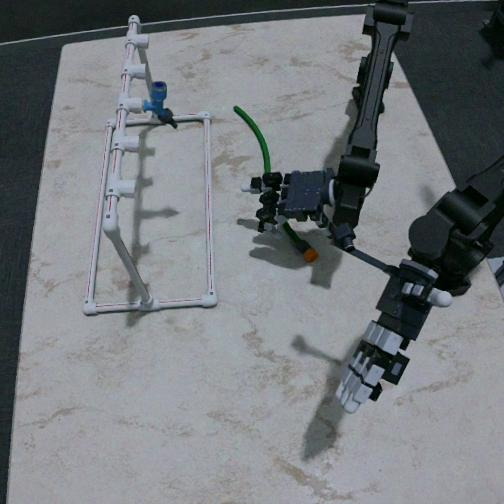

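Scaled by 4.582 from the camera's 504x504 image, which has a finer 720x720 frame.

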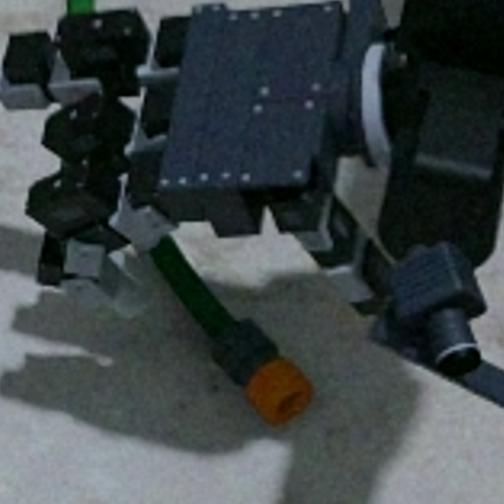

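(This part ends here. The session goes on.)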